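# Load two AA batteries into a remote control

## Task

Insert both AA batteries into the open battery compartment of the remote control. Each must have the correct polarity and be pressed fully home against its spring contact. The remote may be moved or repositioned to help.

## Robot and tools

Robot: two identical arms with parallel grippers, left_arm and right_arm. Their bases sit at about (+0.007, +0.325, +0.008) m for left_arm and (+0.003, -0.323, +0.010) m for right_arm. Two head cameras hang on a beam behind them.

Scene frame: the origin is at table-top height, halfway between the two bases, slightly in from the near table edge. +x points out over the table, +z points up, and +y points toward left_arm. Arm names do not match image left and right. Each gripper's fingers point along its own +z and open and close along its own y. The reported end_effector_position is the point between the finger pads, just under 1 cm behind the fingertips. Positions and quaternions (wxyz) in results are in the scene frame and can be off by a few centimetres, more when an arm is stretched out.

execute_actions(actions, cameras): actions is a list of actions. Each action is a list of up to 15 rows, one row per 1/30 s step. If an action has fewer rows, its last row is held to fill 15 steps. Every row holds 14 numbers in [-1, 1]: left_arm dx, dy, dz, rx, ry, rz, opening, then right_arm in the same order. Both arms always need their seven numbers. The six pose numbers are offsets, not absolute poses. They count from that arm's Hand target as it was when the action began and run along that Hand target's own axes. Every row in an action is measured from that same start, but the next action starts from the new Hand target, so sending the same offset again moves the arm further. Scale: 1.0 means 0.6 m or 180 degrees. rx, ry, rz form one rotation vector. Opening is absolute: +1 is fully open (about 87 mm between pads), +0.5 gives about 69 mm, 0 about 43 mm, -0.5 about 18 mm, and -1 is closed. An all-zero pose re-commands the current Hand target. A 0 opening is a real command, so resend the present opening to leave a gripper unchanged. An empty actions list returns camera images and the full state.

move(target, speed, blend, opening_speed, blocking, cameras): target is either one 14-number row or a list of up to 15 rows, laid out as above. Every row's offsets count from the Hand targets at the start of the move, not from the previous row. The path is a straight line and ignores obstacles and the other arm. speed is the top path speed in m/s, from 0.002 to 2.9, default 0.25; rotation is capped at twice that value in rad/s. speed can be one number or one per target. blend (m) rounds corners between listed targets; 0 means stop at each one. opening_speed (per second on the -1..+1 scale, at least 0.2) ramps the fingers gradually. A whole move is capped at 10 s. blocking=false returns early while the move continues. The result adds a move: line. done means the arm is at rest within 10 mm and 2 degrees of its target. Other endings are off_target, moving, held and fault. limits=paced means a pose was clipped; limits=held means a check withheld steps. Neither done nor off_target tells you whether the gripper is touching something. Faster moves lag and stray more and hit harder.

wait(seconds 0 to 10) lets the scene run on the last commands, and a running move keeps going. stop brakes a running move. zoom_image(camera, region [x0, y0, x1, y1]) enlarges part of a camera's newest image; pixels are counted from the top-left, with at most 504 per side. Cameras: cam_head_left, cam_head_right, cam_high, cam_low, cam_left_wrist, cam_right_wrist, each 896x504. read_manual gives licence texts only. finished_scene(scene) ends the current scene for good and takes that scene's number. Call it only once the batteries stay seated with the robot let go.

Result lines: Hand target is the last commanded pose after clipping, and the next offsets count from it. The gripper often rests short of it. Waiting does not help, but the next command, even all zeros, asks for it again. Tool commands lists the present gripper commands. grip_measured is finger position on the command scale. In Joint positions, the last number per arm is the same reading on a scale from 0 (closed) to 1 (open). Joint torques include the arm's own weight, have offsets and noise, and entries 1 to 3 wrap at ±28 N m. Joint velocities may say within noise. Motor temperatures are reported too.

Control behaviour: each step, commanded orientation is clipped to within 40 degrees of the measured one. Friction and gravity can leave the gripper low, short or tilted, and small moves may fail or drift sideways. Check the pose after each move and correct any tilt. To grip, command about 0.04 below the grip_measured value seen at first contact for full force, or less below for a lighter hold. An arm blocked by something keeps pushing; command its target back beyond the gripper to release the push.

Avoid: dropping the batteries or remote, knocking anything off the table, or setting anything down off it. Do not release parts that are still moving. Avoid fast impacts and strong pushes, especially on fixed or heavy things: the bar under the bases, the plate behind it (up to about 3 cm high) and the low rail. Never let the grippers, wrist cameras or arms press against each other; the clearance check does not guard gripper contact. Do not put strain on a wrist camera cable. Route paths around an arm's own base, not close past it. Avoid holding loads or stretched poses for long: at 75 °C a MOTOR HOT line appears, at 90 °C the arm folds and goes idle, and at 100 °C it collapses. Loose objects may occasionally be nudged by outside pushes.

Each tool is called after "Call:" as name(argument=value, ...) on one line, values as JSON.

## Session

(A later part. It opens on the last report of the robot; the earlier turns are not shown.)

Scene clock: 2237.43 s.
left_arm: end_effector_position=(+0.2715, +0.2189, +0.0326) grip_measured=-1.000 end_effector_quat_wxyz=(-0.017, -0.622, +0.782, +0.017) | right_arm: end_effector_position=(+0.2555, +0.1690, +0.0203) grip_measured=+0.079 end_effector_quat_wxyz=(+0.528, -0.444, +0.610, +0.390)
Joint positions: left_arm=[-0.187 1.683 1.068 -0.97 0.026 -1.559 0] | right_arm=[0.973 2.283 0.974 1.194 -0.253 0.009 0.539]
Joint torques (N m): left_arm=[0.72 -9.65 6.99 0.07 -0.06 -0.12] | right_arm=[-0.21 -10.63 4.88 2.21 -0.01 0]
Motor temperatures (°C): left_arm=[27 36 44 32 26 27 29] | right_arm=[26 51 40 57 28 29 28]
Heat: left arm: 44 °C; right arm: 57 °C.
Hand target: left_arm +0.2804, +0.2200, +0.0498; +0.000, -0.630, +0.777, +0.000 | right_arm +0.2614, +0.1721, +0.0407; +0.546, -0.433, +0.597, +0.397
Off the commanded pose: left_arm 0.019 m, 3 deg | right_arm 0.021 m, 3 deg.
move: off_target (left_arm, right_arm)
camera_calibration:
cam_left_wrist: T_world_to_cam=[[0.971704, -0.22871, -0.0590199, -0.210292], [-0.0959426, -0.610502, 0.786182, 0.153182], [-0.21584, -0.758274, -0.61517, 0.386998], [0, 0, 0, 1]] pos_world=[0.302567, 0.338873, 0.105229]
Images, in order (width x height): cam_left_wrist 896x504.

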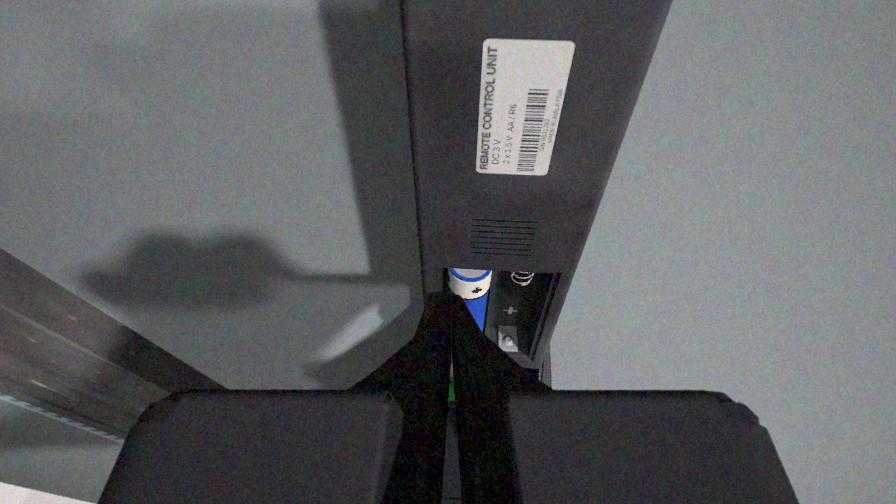

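Call:
move(target=[0,-0.0015,0.058,0,0,0,-1,0,0,0,0,0,0,0], speed=0.08, cameras=["cam_left_wrist"])

Call:
zoom_image(camera="cam_left_wrist", region=[380, 210, 560, 350])

Scene clock: 2248.13 s.
left_arm: end_effector_position=(+0.2749, +0.2186, +0.0297) grip_measured=-1.000 end_effector_quat_wxyz=(-0.015, -0.626, +0.780, +0.003) | right_arm: end_effector_position=(+0.2555, +0.1688, +0.0195) grip_measured=+0.079 end_effector_quat_wxyz=(+0.527, -0.445, +0.610, +0.389)
Joint positions: left_arm=[-0.178 1.677 1.046 -0.93 0.039 -1.559 0] | right_arm=[0.973 2.285 0.974 1.194 -0.253 0.008 0.539]
Joint torques (N m): left_arm=[0.4 -4.74 2.09 1.3 -0.21 -0.17] | right_arm=[-0.21 -10.61 4.9 2.22 -0.02 0]
Motor temperatures (°C): left_arm=[27 40 44 32 26 27 29] | right_arm=[26 52 40 57 28 29 28]
Heat: left arm: 44 °C; right arm: 57 °C.
Hand target: left_arm +0.2813, +0.2198, +0.0150; +0.000, -0.630, +0.777, +0.000 | right_arm +0.2614, +0.1721, +0.0407; +0.546, -0.433, +0.597, +0.397
Off the commanded pose: left_arm 0.016 m, 2 deg | right_arm 0.022 m, 3 deg.
move: off_target (left_arm, right_arm)
camera_calibration:
cam_left_wrist: T_world_to_cam=[[0.974755, -0.220608, -0.0344146, -0.217161], [-0.107184, -0.597555, 0.794632, 0.155582], [-0.195867, -0.770883, -0.606115, 0.382653], [0, 0, 0, 1]] pos_world=[0.303304, 0.340042, 0.100827]
Images, in order (width x height): cam_left_wrist 896x504.

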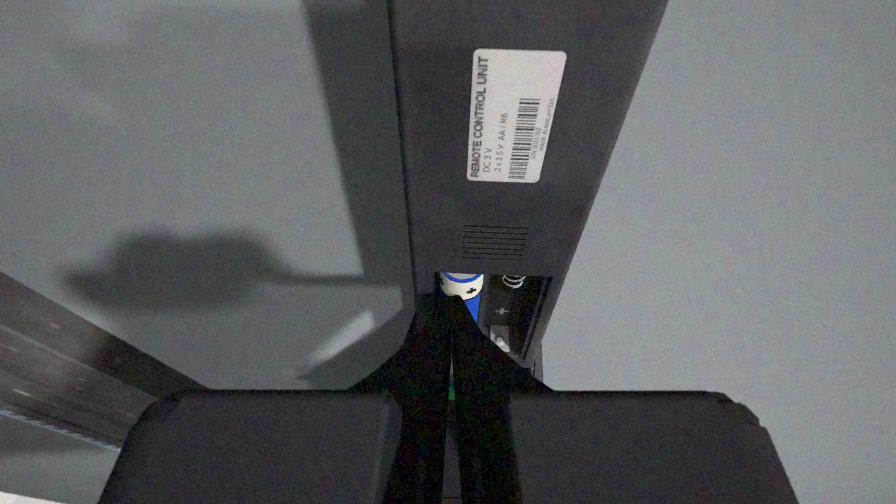

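Scaled by 2.800 from the camera's 896x504 image, which has a finer 1280x720 frame.

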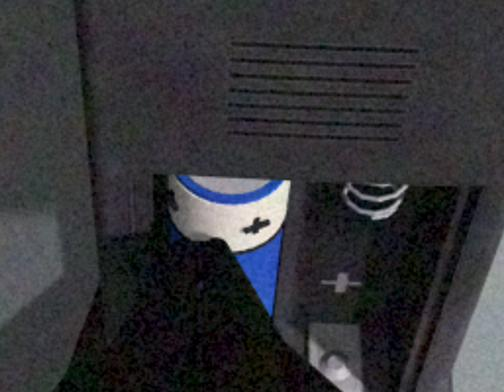

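Call:
move(target=[0,-0.008,0.01,0,0,0,-1,0,0,0,0,0,0,0], speed=0.05, cameras=["cam_left_wrist"])

Call:
zoom_image(camera="cam_left_wrist", region=[380, 210, 560, 350])

Scene clock: 2257.27 s.
left_arm: end_effector_position=(+0.2750, +0.2186, +0.0297) grip_measured=-1.000 end_effector_quat_wxyz=(-0.014, -0.626, +0.780, +0.003) | right_arm: end_effector_position=(+0.2555, +0.1688, +0.0195) grip_measured=+0.079 end_effector_quat_wxyz=(+0.527, -0.445, +0.610, +0.389)
Joint positions: left_arm=[-0.178 1.677 1.046 -0.929 0.039 -1.559 0] | right_arm=[0.973 2.285 0.974 1.194 -0.253 0.008 0.539]
Joint torques (N m): left_arm=[0.4 -2.85 2.48 1.5 -0.22 -0.16] | right_arm=[-0.2 -10.62 4.88 2.21 -0.01 0]
Motor temperatures (°C): left_arm=[27 38 43 32 26 27 29] | right_arm=[26 52 40 56 28 29 28]
Heat: left arm: 43 °C; right arm: 56 °C.
Hand target: left_arm +0.2860, +0.2188, +0.0090; +0.000, -0.630, +0.777, +0.000 | right_arm +0.2614, +0.1721, +0.0407; +0.546, -0.433, +0.597, +0.397
Off the commanded pose: left_arm 0.023 m, 2 deg | right_arm 0.022 m, 3 deg.
move: off_target (left_arm, right_arm)
camera_calibration:
cam_left_wrist: T_world_to_cam=[[0.974788, -0.220587, -0.0336233, -0.217356], [-0.10778, -0.597414, 0.794657, 0.155724], [-0.195378, -0.770998, -0.606127, 0.382564], [0, 0, 0, 1]] pos_world=[0.303405, 0.340042, 0.100827]
Images, in order (width x height): cam_left_wrist 896x504.

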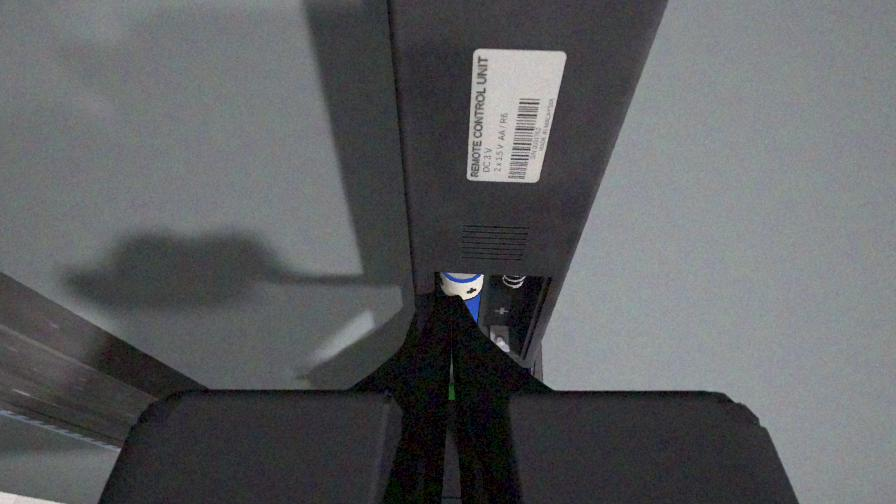

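Scaled by 2.800 from the camera's 896x504 image, which has a finer 1280x720 frame.

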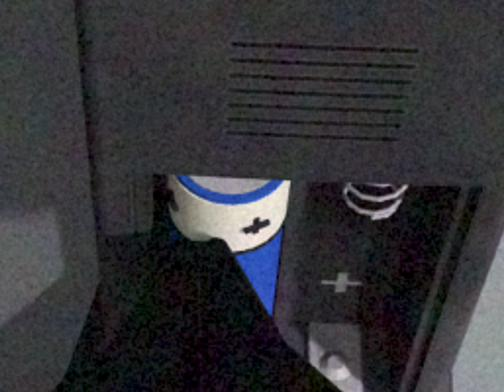

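Call:
move(target=[0,0.006,-0.15,0,0,0,-1,0,0,0,0,0,0,0], speed=0.15, cameras=["cam_left_wrist"])

Call:
zoom_image(camera="cam_left_wrist", region=[440, 160, 620, 300])

Scene clock: 2335.67 s.
left_arm: end_effector_position=(+0.2760, +0.2146, +0.0827) grip_measured=-1.000 end_effector_quat_wxyz=(-0.022, -0.622, +0.782, +0.011) | right_arm: end_effector_position=(+0.2555, +0.1690, +0.0203) grip_measured=+0.079 end_effector_quat_wxyz=(+0.528, -0.444, +0.610, +0.390)
Joint positions: left_arm=[-0.187 1.642 1.227 -1.168 0.039 -1.559 0] | right_arm=[0.973 2.283 0.974 1.194 -0.253 0.008 0.539]
Joint torques (N m): left_arm=[0.94 -9.16 7.36 0.12 -0.21 -0.09] | right_arm=[-0.21 -10.56 4.88 2.22 -0.02 0]
Motor temperatures (°C): left_arm=[27 33 40 33 26 28 29] | right_arm=[26 54 39 58 28 28 29]
Heat: left arm: 40 °C; right arm: 58 °C.
Hand target: left_arm +0.2824, +0.2196, +0.0990; +0.000, -0.630, +0.777, +0.000 | right_arm +0.2614, +0.1721, +0.0407; +0.546, -0.433, +0.597, +0.397
Off the commanded pose: left_arm 0.018 m, 3 deg | right_arm 0.021 m, 3 deg.
move: off_target (left_arm, right_arm)
camera_calibration:
cam_left_wrist: T_world_to_cam=[[0.971845, -0.228899, -0.0558805, -0.212925], [-0.0956608, -0.600043, 0.794228, 0.108604], [-0.215329, -0.766521, -0.605045, 0.416333], [0, 0, 0, 1]] pos_world=[0.306968, 0.335557, 0.153746]
Images, in order (width x height): cam_left_wrist 896x504.

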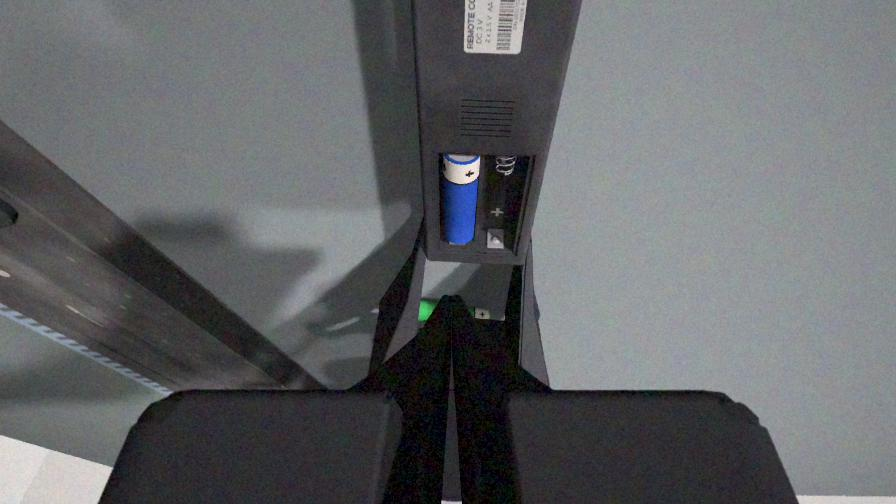

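Scaled by 2.800 from the camera's 896x504 image, which has a finer 1280x720 frame.

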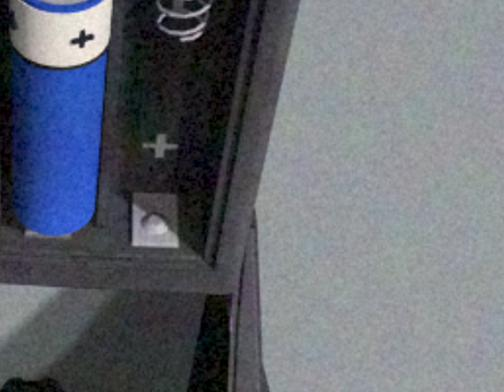

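Call:
move(target=[0.021,0.004,-0.035,0,0,0.533,-1,0,0,0,0,0,0,0], speed=0.25, cameras=["cam_left_wrist"])

Call:
zoom_image(camera="cam_left_wrist", region=[340, 160, 560, 300])

Scene clock: 2357.70 s.
left_arm: end_effector_position=(+0.2719, +0.2055, +0.1155) grip_measured=-1.000 end_effector_quat_wxyz=(-0.005, +0.147, +0.989, -0.011) | right_arm: end_effector_position=(+0.2555, +0.1690, +0.0203) grip_measured=+0.079 end_effector_quat_wxyz=(+0.528, -0.444, +0.610, +0.390)
Joint positions: left_arm=[-0.355 1.752 1.494 -1.281 0.037 -0.089 0] | right_arm=[0.973 2.283 0.974 1.194 -0.253 0.008 0.539]
Joint torques (N m): left_arm=[-0.17 -6.34 8.02 0.31 -0.18 0.11] | right_arm=[-0.21 -10.63 4.89 2.22 -0.02 -0.01]
Motor temperatures (°C): left_arm=[27 36 44 32 26 27 29] | right_arm=[26 54 39 58 28 28 29]
Heat: left arm: 44 °C; right arm: 58 °C.
Hand target: left_arm +0.2775, +0.2077, +0.1200; +0.000, +0.155, +0.988, +0.000 | right_arm +0.2614, +0.1721, +0.0407; +0.546, -0.433, +0.597, +0.397
Off the commanded pose: left_arm 0.008 m, 2 deg | right_arm 0.021 m, 3 deg.
move: off_target (right_arm)
camera_calibration:
cam_left_wrist: T_world_to_cam=[[-0.294404, -0.955621, 0.0106835, 0.276685], [-0.587155, 0.189686, 0.786936, 0.0489164], [-0.754039, 0.225404, -0.616943, 0.372196], [0, 0, 0, 1]] pos_world=[0.390829, 0.171233, 0.188174]
Images, in order (width x height): cam_left_wrist 896x504.

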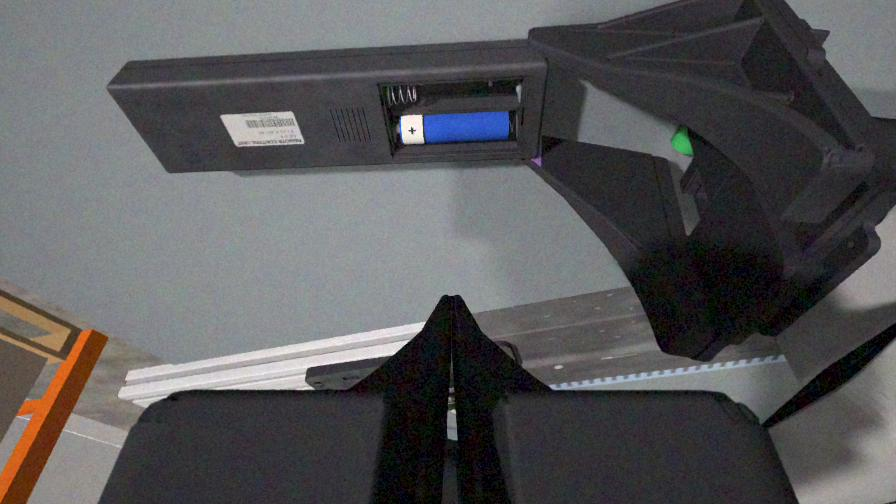

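Scaled by 2.291 from the camera's 896x504 image, which has a finer 1280x720 frame.

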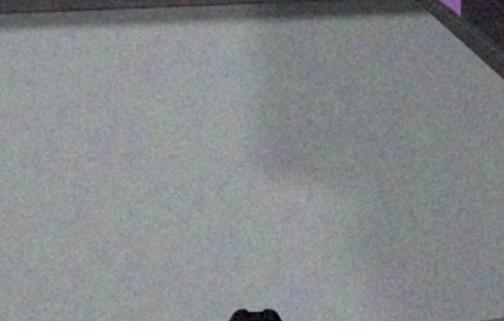

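Call:
zoom_image(camera="cam_left_wrist", region=[370, 70, 550, 170])

Scaled by 2.800 from the camera's 896x504 image, which has a finer 1280x720 frame.

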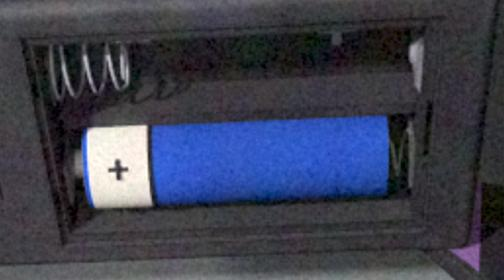

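Call:
zoom_image(camera="cam_left_wrist", region=[380, 100, 440, 160])

Call:
zoom_image(camera="cam_left_wrist", region=[490, 70, 550, 170])

Scaled by 8.400 from the camera's 896x504 image, which has a finer 1280x720 frame.

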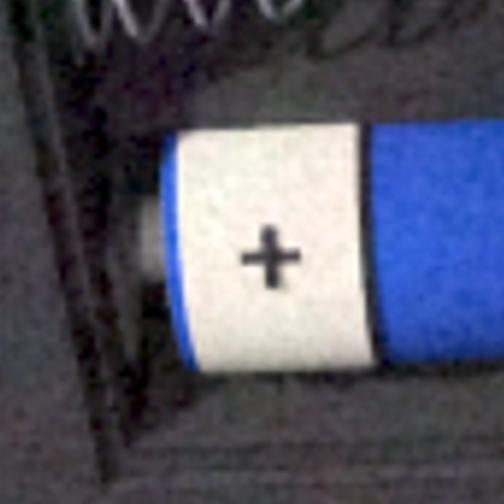

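Scaled by 5.040 from the camera's 896x504 image, which has a finer 1280x720 frame.

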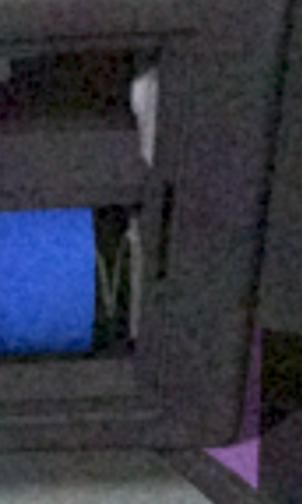

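Call:
move(target=[[0,0,0,0,0,0,-1,0,0,0,0,0,0,0.4],[0,0,0,0,0,0,-1,0,0,-0.2,0,0,0,0.4]], speed=0.15, cameras=["cam_left_wrist"])

Scene clock: 2554.70 s.
left_arm: end_effector_position=(+0.2719, +0.2055, +0.1155) grip_measured=-1.000 end_effector_quat_wxyz=(-0.005, +0.147, +0.989, -0.011) | right_arm: end_effector_position=(+0.2186, +0.0528, +0.0186) grip_measured=+0.400 end_effector_quat_wxyz=(+0.508, -0.440, +0.636, +0.379)
Joint positions: left_arm=[-0.355 1.752 1.494 -1.281 0.037 -0.088 0] | right_arm=[0.873 2.056 0.477 1.399 -0.332 0.008 0.7]
Joint torques (N m): left_arm=[-0.18 -6.34 8.12 0.33 -0.17 0.11] | right_arm=[-0.92 -8.81 2.7 2.78 -0.35 -0.1]
Motor temperatures (°C): left_arm=[27 38 48 30 26 28 29] | right_arm=[26 57 38 63 28 28 29]
Heat: left arm: 48 °C; right arm: 63 °C.
Hand target: left_arm +0.2775, +0.2077, +0.1200; +0.000, +0.156, +0.988, +0.000 | right_arm +0.2244, +0.0584, +0.0513; +0.546, -0.433, +0.597, +0.397
Off the commanded pose: left_arm 0.008 m, 2 deg | right_arm 0.034 m, 7 deg.
move: off_target (right_arm)
camera_calibration:
cam_left_wrist: T_world_to_cam=[[-0.294683, -0.955535, 0.0106939, 0.276777], [-0.587116, 0.189871, 0.786921, 0.0488723], [-0.753961, 0.225613, -0.616962, 0.372133], [0, 0, 0, 1]] pos_world=[0.390829, 0.171233, 0.188173]
Images, in order (width x height): cam_left_wrist 896x504.

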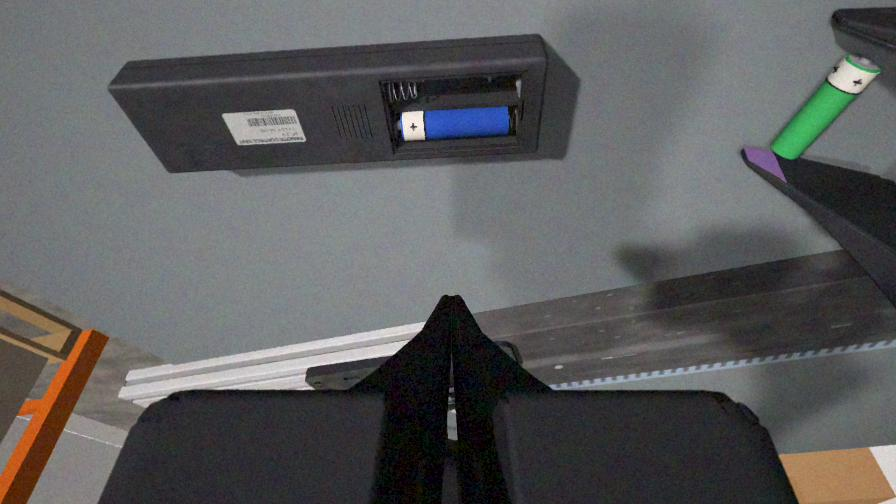

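Call:
move(target=[[0,0,0,0,0,0,-1,-0.08,0,-0.02,0,0,0,0.4],[0,0,0,0,0,0,-1,-0.179,-0.012,-0.053,0.1407,0.1906,0.058,0.4]], speed=0.2, cameras=["cam_right_wrist"])

Scene clock: 2576.97 s.
left_arm: end_effector_position=(+0.2719, +0.2055, +0.1155) grip_measured=-1.000 end_effector_quat_wxyz=(-0.005, +0.147, +0.989, -0.011) | right_arm: end_effector_position=(+0.2194, +0.0325, +0.1467) grip_measured=+0.400 end_effector_quat_wxyz=(+0.379, -0.360, +0.837, +0.162)
Joint positions: left_arm=[-0.355 1.752 1.494 -1.281 0.037 -0.088 0] | right_arm=[1.019 1.512 1.123 -0.333 0.164 0.193 0.7]
Joint torques (N m): left_arm=[-0.16 -6.42 8.09 0.31 -0.19 0.11] | right_arm=[0.42 -5.56 10.91 1.5 0.33 0.07]
Motor temperatures (°C): left_arm=[27 38 49 29 26 28 29] | right_arm=[26 55 38 66 28 28 28]
Heat: left arm: 49 °C; right arm: 66 °C.
Hand target: left_arm +0.2775, +0.2077, +0.1200; +0.000, +0.156, +0.988, +0.000 | right_arm +0.2244, +0.0351, +0.1611; +0.390, -0.347, +0.837, +0.161
Off the commanded pose: left_arm 0.008 m, 2 deg | right_arm 0.016 m, 2 deg.
move: off_target (right_arm)
camera_calibration:
cam_right_wrist: T_world_to_cam=[[0.738112, -0.674393, -0.019619, -0.135998], [-0.674041, -0.738366, 0.0220039, 0.190111], [-0.0293253, -0.00301733, -0.999565, 0.300519], [0, 0, 0, 1]] pos_world=[0.237337, 0.0495624, 0.293537]
Images, in order (width x height): cam_right_wrist 896x504.

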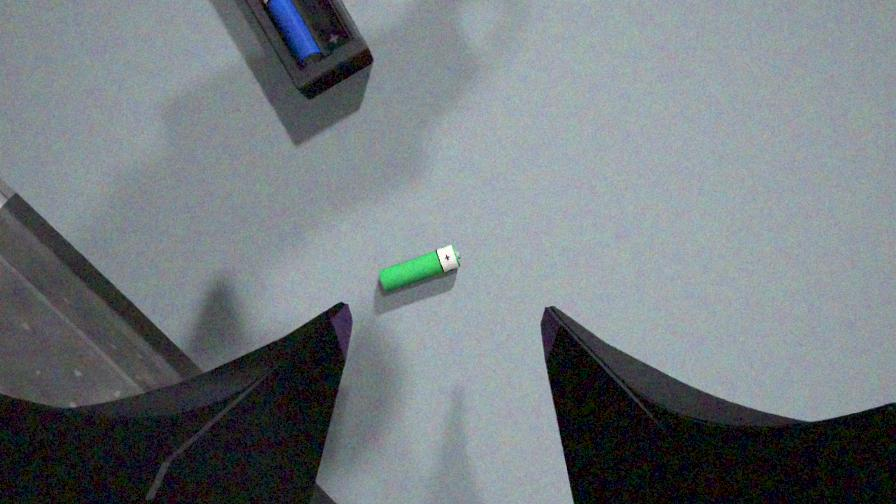

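Call:
move(target=[0,0,0,0,0,0,-1,0.1212,0.0202,0.1148,0.1712,0.2405,0.3683,0.1], speed=0.2, cameras=["cam_right_wrist"])

Scene clock: 2609.33 s.
left_arm: end_effector_position=(+0.2719, +0.2055, +0.1155) grip_measured=-1.000 end_effector_quat_wxyz=(-0.005, +0.147, +0.989, -0.011) | right_arm: end_effector_position=(+0.2146, +0.0447, +0.0505) grip_measured=+0.100 end_effector_quat_wxyz=(+0.005, +0.211, +0.977, -0.011)
Joint positions: left_arm=[-0.355 1.752 1.494 -1.281 0.037 -0.088 0] | right_arm=[0.898 2.217 1.873 -1.226 -0.02 1.364 0.55]
Joint torques (N m): left_arm=[-0.16 -6.46 8.13 0.34 -0.17 0.12] | right_arm=[-1.01 -9.58 8.9 0.18 -0.18 0.09]
Motor temperatures (°C): left_arm=[27 38 49 29 26 28 29] | right_arm=[26 50 42 60 28 28 28]
Heat: left arm: 49 °C; right arm: 60 °C.
Hand target: left_arm +0.2775, +0.2077, +0.1200; +0.000, +0.156, +0.988, +0.000 | right_arm +0.2202, +0.0478, +0.0611; +0.000, +0.226, +0.974, +0.000
Off the commanded pose: left_arm 0.008 m, 2 deg | right_arm 0.012 m, 2 deg.
move: off_target (right_arm)
camera_calibration:
cam_right_wrist: T_world_to_cam=[[-0.414877, -0.909835, -0.00879808, 0.131302], [-0.599348, 0.265997, 0.755001, 0.10006], [-0.684586, 0.318506, -0.655664, 0.313134], [0, 0, 0, 1]] pos_world=[0.328812, -0.00688739, 0.13092]
Images, in order (width x height): cam_right_wrist 896x504.

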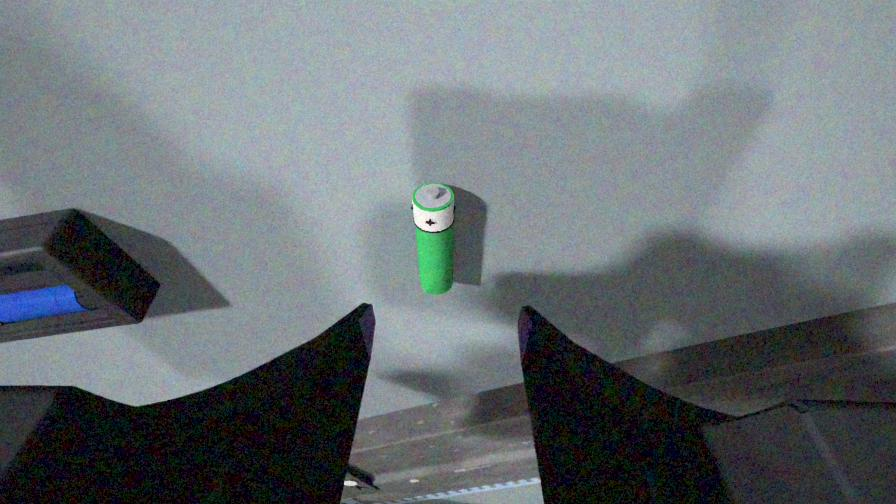

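Call:
move(target=[0,0,0,0,0,0,-1,-0.004,0.006,0.065,0,0,0,0.1], speed=0.1, cameras=["cam_right_wrist"])

Scene clock: 2623.70 s.
left_arm: end_effector_position=(+0.2719, +0.2055, +0.1155) grip_measured=-1.000 end_effector_quat_wxyz=(-0.005, +0.147, +0.989, -0.011) | right_arm: end_effector_position=(+0.2173, +0.0465, +0.0175) grip_measured=+0.100 end_effector_quat_wxyz=(+0.002, +0.211, +0.977, -0.017)
Joint positions: left_arm=[-0.355 1.752 1.494 -1.281 0.037 -0.088 0] | right_arm=[0.898 2.268 1.824 -1.139 -0.02 1.365 0.55]
Joint torques (N m): left_arm=[-0.18 -6.39 8.01 0.32 -0.17 0.11] | right_arm=[-1.01 -10.17 5.67 0.54 -0.18 0.09]
Motor temperatures (°C): left_arm=[27 38 49 29 26 28 29] | right_arm=[26 54 41 58 28 28 28]
Heat: left arm: 49 °C; right arm: 58 °C.
Hand target: left_arm +0.2775, +0.2077, +0.1200; +0.000, +0.156, +0.988, +0.000 | right_arm +0.2239, +0.0500, +0.0221; +0.000, +0.226, +0.974, +0.000
Off the commanded pose: left_arm 0.008 m, 2 deg | right_arm 0.009 m, 3 deg.
move: off_target (right_arm)
camera_calibration:
cam_right_wrist: T_world_to_cam=[[-0.415762, -0.909468, 0.003105, 0.133719], [-0.593157, 0.273746, 0.757118, 0.124395], [-0.689425, 0.312939, -0.65327, 0.29408], [0, 0, 0, 1]] pos_world=[0.332128, -0.00446851, 0.0975167]
Images, in order (width x height): cam_right_wrist 896x504.

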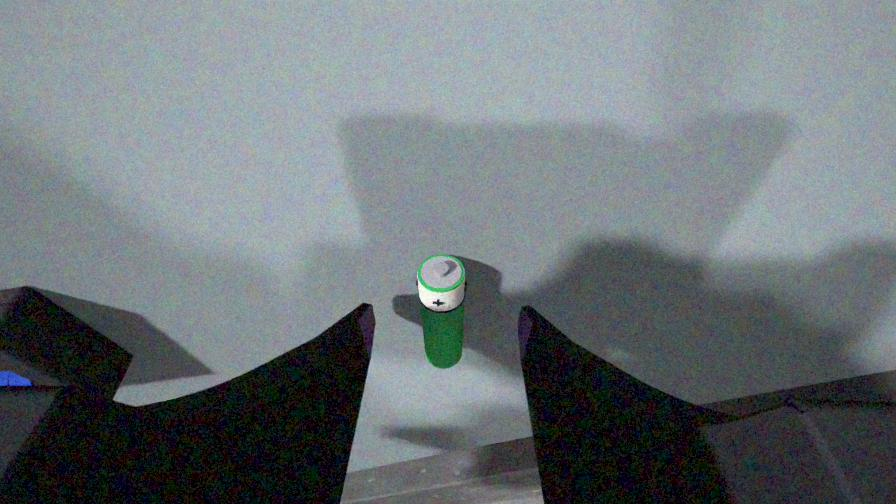

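Call:
move(target=[0,0,0,0,0,0,-1,0.0,0.002,0.012,0,0,0,0.1], speed=0.05)

Scene clock: 2631.47 s.
left_arm: end_effector_position=(+0.2719, +0.2055, +0.1155) grip_measured=-1.000 end_effector_quat_wxyz=(-0.005, +0.147, +0.989, -0.011) | right_arm: end_effector_position=(+0.2187, +0.0482, +0.0129) grip_measured=+0.100 end_effector_quat_wxyz=(+0.004, +0.211, +0.977, -0.013)
Joint positions: left_arm=[-0.355 1.752 1.494 -1.281 0.037 -0.088 0] | right_arm=[0.898 2.274 1.816 -1.118 -0.02 1.365 0.55]
Joint torques (N m): left_arm=[-0.14 -6.28 8.08 0.33 -0.18 0.12] | right_arm=[-0.95 -9.85 5.42 0.55 -0.17 0.09]
Motor temperatures (°C): left_arm=[27 38 49 29 26 28 29] | right_arm=[26 54 41 57 28 28 28]
Heat: left arm: 49 °C; right arm: 57 °C.
Hand target: left_arm +0.2775, +0.2077, +0.1200; +0.000, +0.156, +0.988, +0.000 | right_arm +0.2244, +0.0511, +0.0149; +0.000, +0.226, +0.974, +0.000
Off the commanded pose: left_arm 0.008 m, 2 deg | right_arm 0.007 m, 2 deg.
move: done

Call:
move(target=[0,0,0,0,0,0,-1,0,0,0,0,0,0,-0.68], opening_speed=0.8, cameras=["cam_right_wrist"])

Scene clock: 2639.23 s.
left_arm: end_effector_position=(+0.2719, +0.2055, +0.1155) grip_measured=-1.000 end_effector_quat_wxyz=(-0.005, +0.147, +0.989, -0.011) | right_arm: end_effector_position=(+0.2188, +0.0483, +0.0129) grip_measured=-0.602 end_effector_quat_wxyz=(+0.004, +0.211, +0.977, -0.013)
Joint positions: left_arm=[-0.355 1.752 1.494 -1.281 0.037 -0.088 0] | right_arm=[0.898 2.274 1.816 -1.117 -0.02 1.365 0.199]
Joint torques (N m): left_arm=[-0.14 -6.41 8.05 0.34 -0.17 0.13] | right_arm=[-0.9 -9.83 5.44 0.55 -0.17 0.09]
Motor temperatures (°C): left_arm=[27 38 50 29 26 28 29] | right_arm=[26 56 40 56 28 28 28]
Heat: left arm: 50 °C; right arm: 56 °C.
Hand target: left_arm +0.2775, +0.2077, +0.1200; +0.000, +0.156, +0.988, +0.000 | right_arm +0.2244, +0.0511, +0.0149; +0.000, +0.226, +0.974, +0.000
Off the commanded pose: left_arm 0.008 m, 2 deg | right_arm 0.007 m, 2 deg.
move: done
camera_calibration:
cam_right_wrist: T_world_to_cam=[[-0.415726, -0.90948, -0.00429643, 0.136076], [-0.596517, 0.269097, 0.756145, 0.129275], [-0.686542, 0.316912, -0.65439, 0.290782], [0, 0, 0, 1]] pos_world=[0.333319, -0.00318084, 0.0931189]
Images, in order (width x height): cam_right_wrist 896x504.

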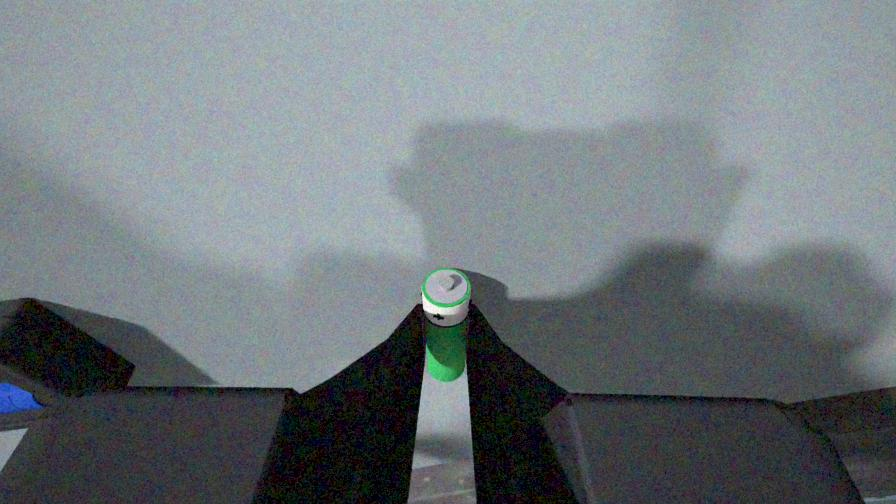

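Call:
move(target=[[0,0,0,0,0,0,-1,0,0,-0.18,0,0,0,-0.68],[-0.0077,0.0977,0.0583,0,0,-0.533,0.5,-0.2275,-0.353,-0.17,0,0,0,-0.68]], speed=0.2, cameras=["cam_left_wrist","cam_right_wrist"])

Scene clock: 2657.83 s.
left_arm: end_effector_position=(+0.2947, +0.2571, +0.0732) grip_measured=+0.500 end_effector_quat_wxyz=(-0.025, -0.619, +0.785, +0.014) | right_arm: end_effector_position=(+0.2490, -0.2005, +0.1084) grip_measured=-0.602 end_effector_quat_wxyz=(-0.018, +0.224, +0.974, -0.023)
Joint positions: left_arm=[-0.036 1.709 1.261 -1.149 0.037 -1.397 0.75] | right_arm=[0.286 1.754 1.399 -1.278 -0.021 0.778 0.199]
Joint torques (N m): left_arm=[1.18 -10.69 4.72 0.45 -0.11 -0.17] | right_arm=[-0.77 -8.84 5.53 0.53 -0.21 -0.15]
Motor temperatures (°C): left_arm=[27 39 50 29 26 28 29] | right_arm=[26 57 40 55 28 28 28]
Heat: left arm: 50 °C; right arm: 57 °C.
Hand target: left_arm +0.2999, +0.2621, +0.0851; +0.000, -0.630, +0.777, +0.000 | right_arm +0.2539, -0.1991, +0.1169; +0.000, +0.226, +0.974, +0.000
Off the commanded pose: left_arm 0.014 m, 4 deg | right_arm 0.010 m, 3 deg.
move: off_target (left_arm, right_arm); target 2's new opening was sent with left_arm's hand 0.014 m and 4 deg from that target
camera_calibration:
cam_left_wrist: T_world_to_cam=[[0.969052, -0.238195, -0.0648161, -0.218023], [-0.0941235, -0.599255, 0.795006, 0.142694], [-0.228208, -0.764301, -0.603129, 0.450202], [0, 0, 0, 1]] pos_world=[0.327446, 0.377668, 0.143956]
cam_right_wrist: T_world_to_cam=[[-0.439856, -0.89776, 0.0235284, -0.0718725], [-0.553753, 0.29175, 0.779897, 0.133327], [-0.707025, 0.330013, -0.625465, 0.457406], [0, 0, 0, 1]] pos_world=[0.365614, -0.254372, 0.183801]
Images, in order (width x height): cam_left_wrist 896x504, cam_right_wrist 896x504.

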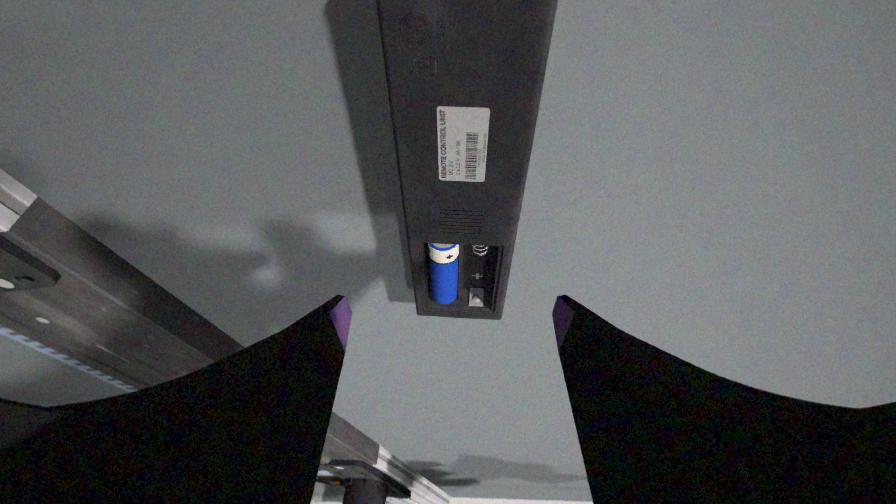

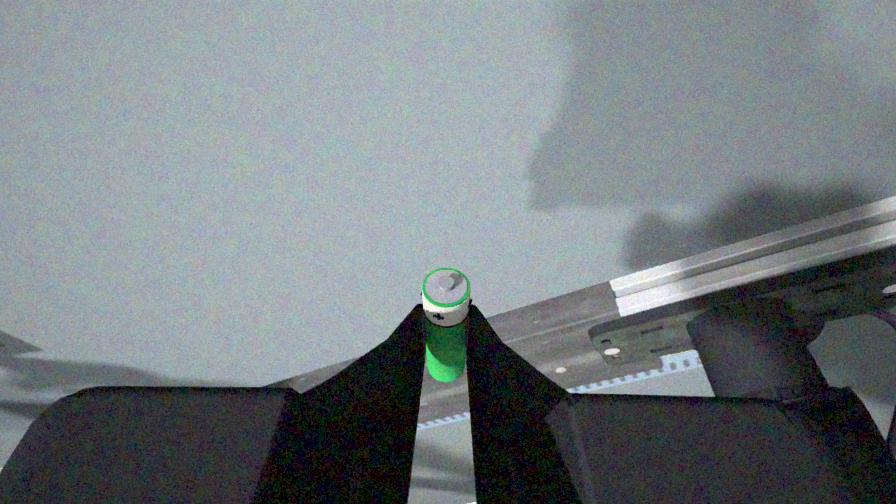

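Call:
move(target=[0.0007,0.0033,0.11,0,0,0,0.5,0,0,0,0,0,0,-0.68], speed=0.12, cameras=["cam_left_wrist"])

Scene clock: 2675.63 s.
left_arm: end_effector_position=(+0.2952, +0.2583, +0.0230) grip_measured=+0.500 end_effector_quat_wxyz=(-0.004, -0.621, +0.784, -0.004) | right_arm: end_effector_position=(+0.2490, -0.2005, +0.1084) grip_measured=-0.602 end_effector_quat_wxyz=(-0.018, +0.224, +0.974, -0.023)
Joint positions: left_arm=[-0.036 1.723 1.069 -0.887 0.037 -1.404 0.75] | right_arm=[0.286 1.754 1.399 -1.278 -0.021 0.778 0.199]
Joint torques (N m): left_arm=[0.55 -5.79 4.68 0.59 -0.11 -0.17] | right_arm=[-0.79 -8.83 5.49 0.52 -0.21 -0.15]
Heat: left arm: 49 °C; right arm: 54 °C.
Hand target: left_arm +0.2979, +0.2620, +0.0191; +0.000, -0.630, +0.777, +0.000 | right_arm +0.2539, -0.1991, +0.1169; +0.000, +0.226, +0.974, +0.000
Off the commanded pose: left_arm 0.006 m, 1 deg | right_arm 0.010 m, 3 deg.
move: off_target (right_arm)
camera_calibration:
cam_left_wrist: T_world_to_cam=[[0.972246, -0.233761, -0.00970562, -0.224863], [-0.135664, -0.597073, 0.790632, 0.195213], [-0.190614, -0.767372, -0.612215, 0.410839], [0, 0, 0, 1]] pos_world=[0.323417, 0.379259, 0.0949975]
Images, in order (width x height): cam_left_wrist 896x504.

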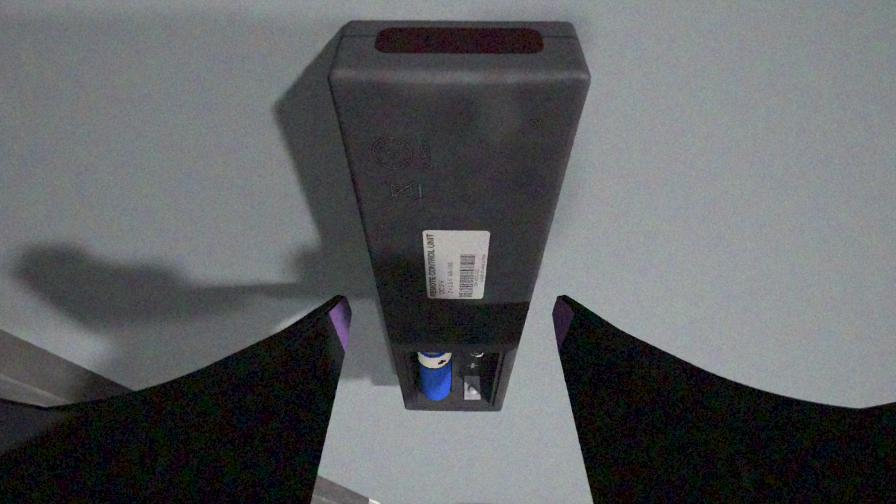

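Call:
move(target=[[0,0.001,0.017,0,0,0,0.5,0,0,0,0,0,0,-0.68],[0,0.001,0.017,0,0,0,0.0,0,0,0,0,0,0,-0.68]], speed=0.06, opening_speed=0.8, cameras=["cam_left_wrist"])

Scene clock: 2683.10 s.
left_arm: end_effector_position=(+0.2957, +0.2585, +0.0132) grip_measured=+0.075 end_effector_quat_wxyz=(-0.003, -0.621, +0.784, -0.006) | right_arm: end_effector_position=(+0.2490, -0.2005, +0.1084) grip_measured=-0.602 end_effector_quat_wxyz=(-0.018, +0.224, +0.974, -0.023)
Joint positions: left_arm=[-0.036 1.738 1.045 -0.844 0.037 -1.405 0.537] | right_arm=[0.286 1.754 1.399 -1.278 -0.021 0.778 0.199]
Joint torques (N m): left_arm=[0.49 -5.85 4.52 0.6 -0.13 -0.15] | right_arm=[-0.79 -8.85 5.49 0.52 -0.19 -0.14]
Heat: left arm: 48 °C; right arm: 53 °C.
Hand target: left_arm +0.2973, +0.2622, +0.0089; +0.000, -0.630, +0.777, +0.000 | right_arm +0.2539, -0.1991, +0.1169; +0.000, +0.226, +0.974, +0.000
Off the commanded pose: left_arm 0.006 m, 1 deg | right_arm 0.010 m, 3 deg.
move: off_target (right_arm)
camera_calibration:
cam_left_wrist: T_world_to_cam=[[0.972608, -0.232367, -0.00620507, -0.225838], [-0.137597, -0.597038, 0.790325, 0.203702], [-0.18735, -0.767822, -0.612657, 0.404282], [0, 0, 0, 1]] pos_world=[0.323423, 0.379557, 0.0852941]
Images, in order (width x height): cam_left_wrist 896x504.

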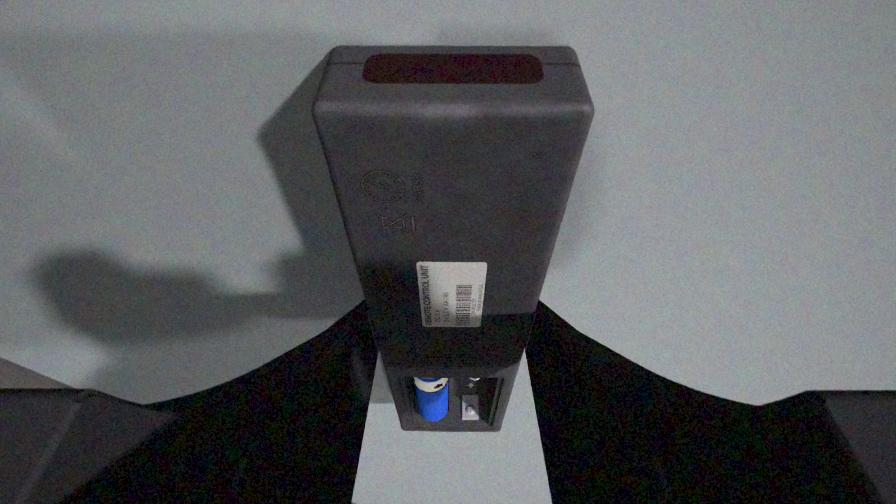

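Call:
move(target=[[0,0,0,0,0,0,0.5,0,0,0,0,0,0,-0.68],[0,0,-0.13,0,0,0,0.5,0,0,0,0,0,0,-0.68],[0,0,-0.13,0,0,0.999,0.5,0,0,0,0,0,0,-0.68]], speed=[0.15,0.15,0.5], opening_speed=1.0, cameras=["cam_left_wrist"])

Scene clock: 2702.47 s.
left_arm: end_effector_position=(+0.2936, +0.2603, +0.0742) grip_measured=+0.500 end_effector_quat_wxyz=(-0.020, +0.771, +0.636, -0.017) | right_arm: end_effector_position=(+0.2490, -0.2005, +0.1084) grip_measured=-0.602 end_effector_quat_wxyz=(-0.018, +0.224, +0.974, -0.023)
Joint positions: left_arm=[-0.315 1.692 1.256 -1.151 0.025 1.419 0.75] | right_arm=[0.286 1.754 1.399 -1.278 -0.021 0.778 0.199]
Joint torques (N m): left_arm=[0.36 -10.54 4.75 0.41 0 0.12] | right_arm=[-0.75 -8.84 5.49 0.52 -0.2 -0.15]
Motor temperatures (°C): left_arm=[27 39 48 29 26 28 29] | right_arm=[26 52 40 52 28 28 29]
Heat: left arm: 48 °C; right arm: 52 °C.
Hand target: left_arm +0.2973, +0.2622, +0.0869; +0.000, +0.776, +0.631, +0.000 | right_arm +0.2539, -0.1991, +0.1169; +0.000, +0.226, +0.974, +0.000
Off the commanded pose: left_arm 0.013 m, 3 deg | right_arm 0.010 m, 3 deg.
move: off_target (left_arm, right_arm)
camera_calibration:
cam_left_wrist: T_world_to_cam=[[-0.9802, 0.193792, 0.0406625, 0.235871], [0.152075, 0.605238, 0.781383, -0.241088], [0.126815, 0.772095, -0.622725, -0.0497015], [0, 0, 0, 1]] pos_world=[0.274167, 0.13858, 0.14784]
Images, in order (width x height): cam_left_wrist 896x504.

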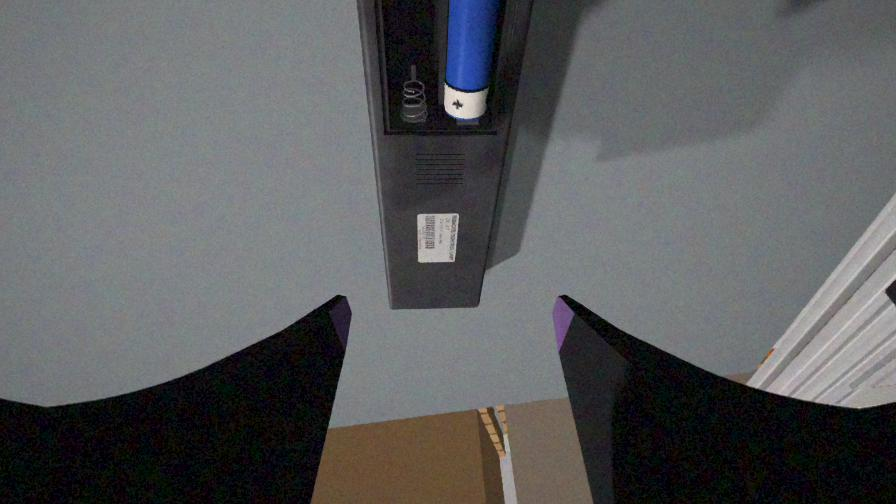

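Call:
zoom_image(camera="cam_left_wrist", region=[370, 50, 520, 150])

Scaled by 3.360 from the camera's 896x504 image, which has a finer 1280x720 frame.

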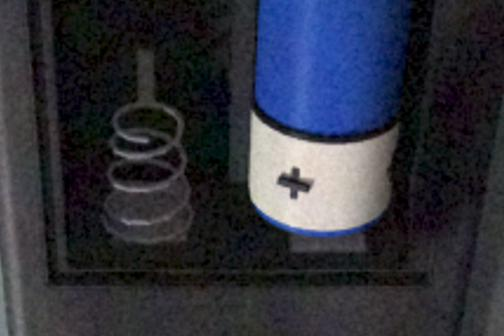

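Call:
move(target=[[0,0,0.13,0,0,0,0.5,0,0,0,0,0,0,-0.68],[0,0,0.13,0,0,0,0.0,0,0,0,0,0,0,-0.68]], speed=0.12, opening_speed=0.8, cameras=["cam_left_wrist"])

Scene clock: 2714.90 s.
left_arm: end_effector_position=(+0.2953, +0.2607, +0.0112) grip_measured=+0.084 end_effector_quat_wxyz=(+0.003, +0.772, +0.636, -0.004) | right_arm: end_effector_position=(+0.2490, -0.2005, +0.1084) grip_measured=-0.602 end_effector_quat_wxyz=(-0.018, +0.224, +0.974, -0.023)
Joint positions: left_arm=[-0.315 1.735 1.043 -0.843 0.025 1.419 0.542] | right_arm=[0.286 1.754 1.399 -1.278 -0.021 0.778 0.199]
Joint torques (N m): left_arm=[-0.03 -5.96 4.68 0.55 0.02 0.1] | right_arm=[-0.76 -8.88 5.52 0.53 -0.21 -0.14]
Heat: left arm: 48 °C; right arm: 51 °C.
Hand target: left_arm +0.2973, +0.2622, +0.0089; +0.000, +0.776, +0.631, +0.000 | right_arm +0.2539, -0.1991, +0.1169; +0.000, +0.226, +0.974, +0.000
Off the commanded pose: left_arm 0.003 m, 1 deg | right_arm 0.010 m, 3 deg.
move: off_target (right_arm)
camera_calibration:
cam_left_wrist: T_world_to_cam=[[-0.980778, 0.194848, -0.0103832, 0.24046], [0.1147, 0.618762, 0.77716, -0.184731], [0.157853, 0.76103, -0.629218, -0.0956674], [0, 0, 0, 1]] pos_world=[0.272128, 0.140257, 0.0858667]
Images, in order (width x height): cam_left_wrist 896x504.

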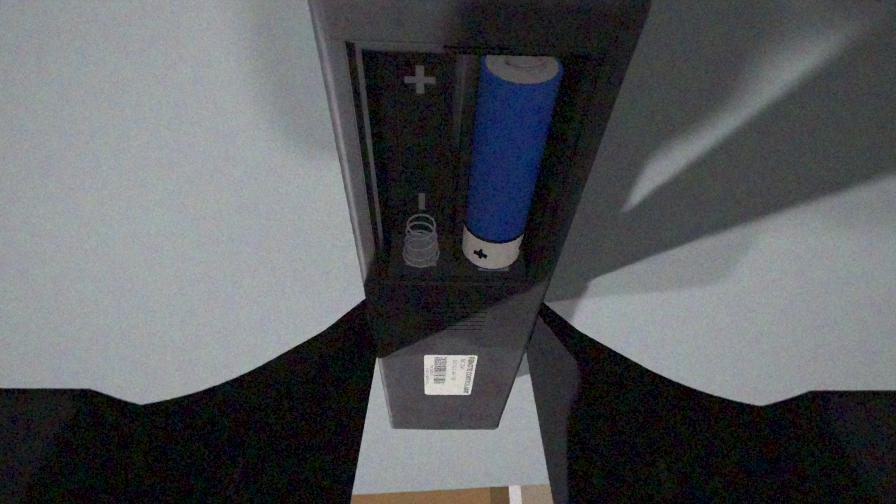

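Call:
move(target=[[0,0,-0.058,0,0,0,0.0,0,0,0,0,0,0,-0.68],[-0.389,0.1027,-0.058,0,0,-0.211,0.0,0,0,0,0,0,0,-0.68],[-0.389,0.1027,0.0,0,0,-0.211,0.0,0,0,0,0,0,0,-0.68]], speed=[0.1,0.15,0.08], cameras=["cam_left_wrist"])

Scene clock: 2729.80 s.
left_arm: end_effector_position=(+0.3081, +0.0241, +0.0119) grip_measured=+0.083 end_effector_quat_wxyz=(-0.007, +0.531, +0.847, -0.008) | right_arm: end_effector_position=(+0.2490, -0.2005, +0.1084) grip_measured=-0.602 end_effector_quat_wxyz=(-0.018, +0.224, +0.974, -0.023)
Joint positions: left_arm=[-0.78 2.357 2.002 -1.187 0.016 0.312 0.541] | right_arm=[0.286 1.754 1.399 -1.278 -0.021 0.778 0.199]
Joint torques (N m): left_arm=[-0.06 -11.26 5.45 0.69 -0.11 -0.15] | right_arm=[-0.8 -8.83 5.52 0.52 -0.2 -0.14]
Heat: left arm: 48 °C; right arm: 51 °C.
Hand target: left_arm +0.3100, +0.0211, +0.0089; +0.000, +0.528, +0.849, +0.000 | right_arm +0.2539, -0.1991, +0.1169; +0.000, +0.226, +0.974, +0.000
Off the commanded pose: left_arm 0.005 m, 1 deg | right_arm 0.010 m, 3 deg.
move: off_target (right_arm)
camera_calibration:
cam_left_wrist: T_world_to_cam=[[-0.901836, -0.431989, 0.00884019, 0.289701], [-0.261321, 0.561608, 0.785052, 0.0767768], [-0.344099, 0.705678, -0.619366, 0.238639], [0, 0, 0, 1]] pos_world=[0.363441, -0.0863735, 0.0849704]
Images, in order (width x height): cam_left_wrist 896x504.

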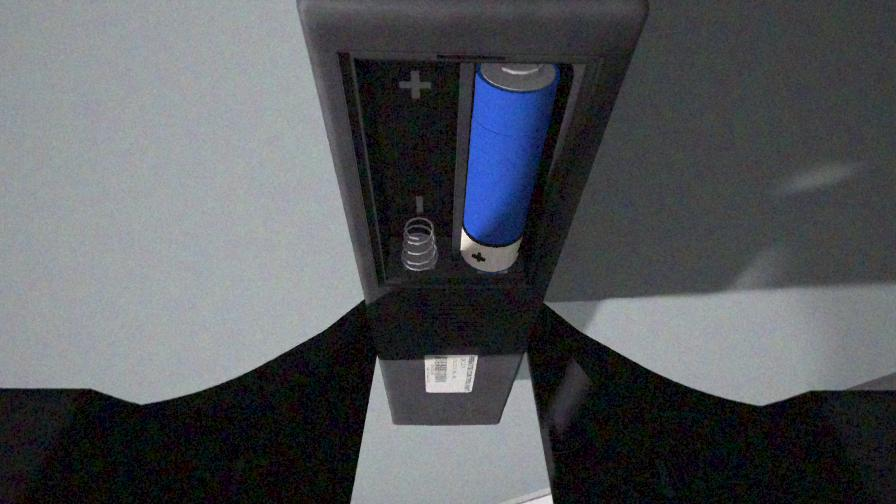

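Call:
move(target=[[0,0,0,0,0,0,0.5,0,0,0,0,0,0,-0.68],[0,0,-0.16,0,0,0,0.5,0,0,0,0,0,0,-0.68],[0.155,0.01,-0.16,0,0,-0.5,-1,0,0,0,0,0,0,-0.68]], speed=[0.15,0.15,0.3], opening_speed=1.0, cameras=["cam_left_wrist","cam_head_right"])

Scene clock: 2772.90 s.
left_arm: end_effector_position=(+0.2683, +0.1061, +0.0875) grip_measured=-1.000 end_effector_quat_wxyz=(-0.027, -0.214, +0.976, +0.021) | right_arm: end_effector_position=(+0.2490, -0.2005, +0.1084) grip_measured=-0.602 end_effector_quat_wxyz=(-0.018, +0.224, +0.974, -0.023)
Joint positions: left_arm=[-0.554 1.932 1.614 -1.282 0.016 -1.015 0] | right_arm=[0.286 1.754 1.399 -1.278 -0.021 0.778 0.199]
Joint torques (N m): left_arm=[0.79 -13.45 4.85 0.47 -0.08 -0.16] | right_arm=[-0.77 -8.85 5.49 0.53 -0.2 -0.15]
Motor temperatures (°C): left_arm=[27 53 48 29 26 28 30] | right_arm=[26 51 39 47 28 28 29]
Heat: left arm: 53 °C; right arm: 51 °C.
Hand target: left_arm +0.2743, +0.1072, +0.1049; +0.000, -0.227, +0.974, +0.000 | right_arm +0.2539, -0.1991, +0.1169; +0.000, +0.226, +0.974, +0.000
Off the commanded pose: left_arm 0.018 m, 4 deg | right_arm 0.010 m, 3 deg.
move: off_target (left_arm, right_arm); target 3's new opening was sent with left_arm's hand 0.018 m and 4 deg from that target
camera_calibration:
cam_left_wrist: T_world_to_cam=[[0.413408, -0.908333, -0.0634381, -0.00741148], [-0.5125, -0.289708, 0.80834, 0.116702], [-0.752621, -0.301662, -0.585288, 0.427469], [0, 0, 0, 1]] pos_world=[0.384595, 0.156028, 0.155388]
Images, in order (width x height): cam_head_right 896x504, cam_left_wrist 896x504.

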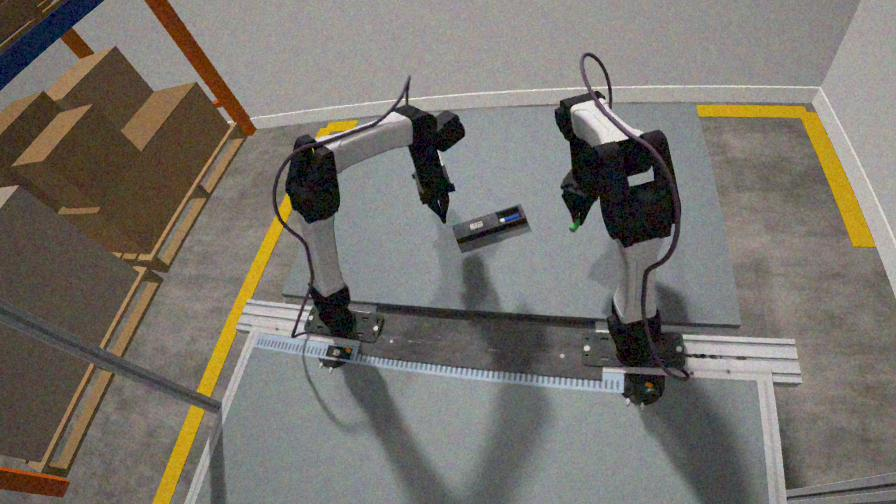

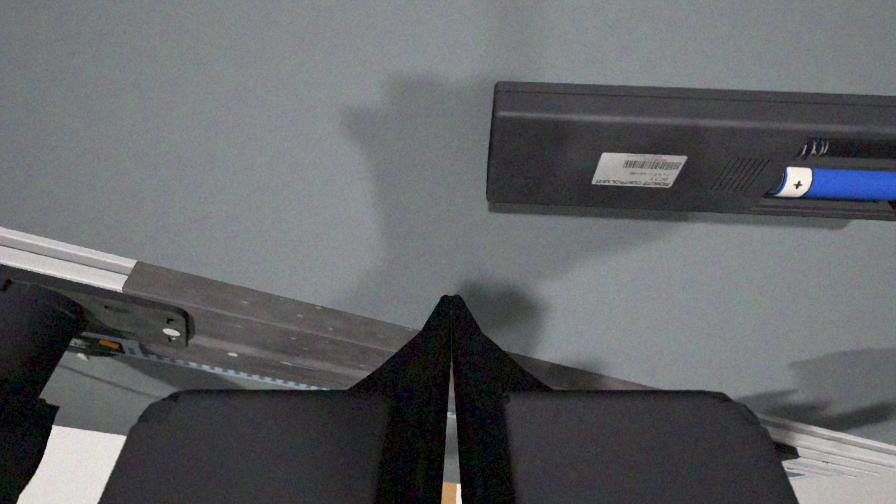

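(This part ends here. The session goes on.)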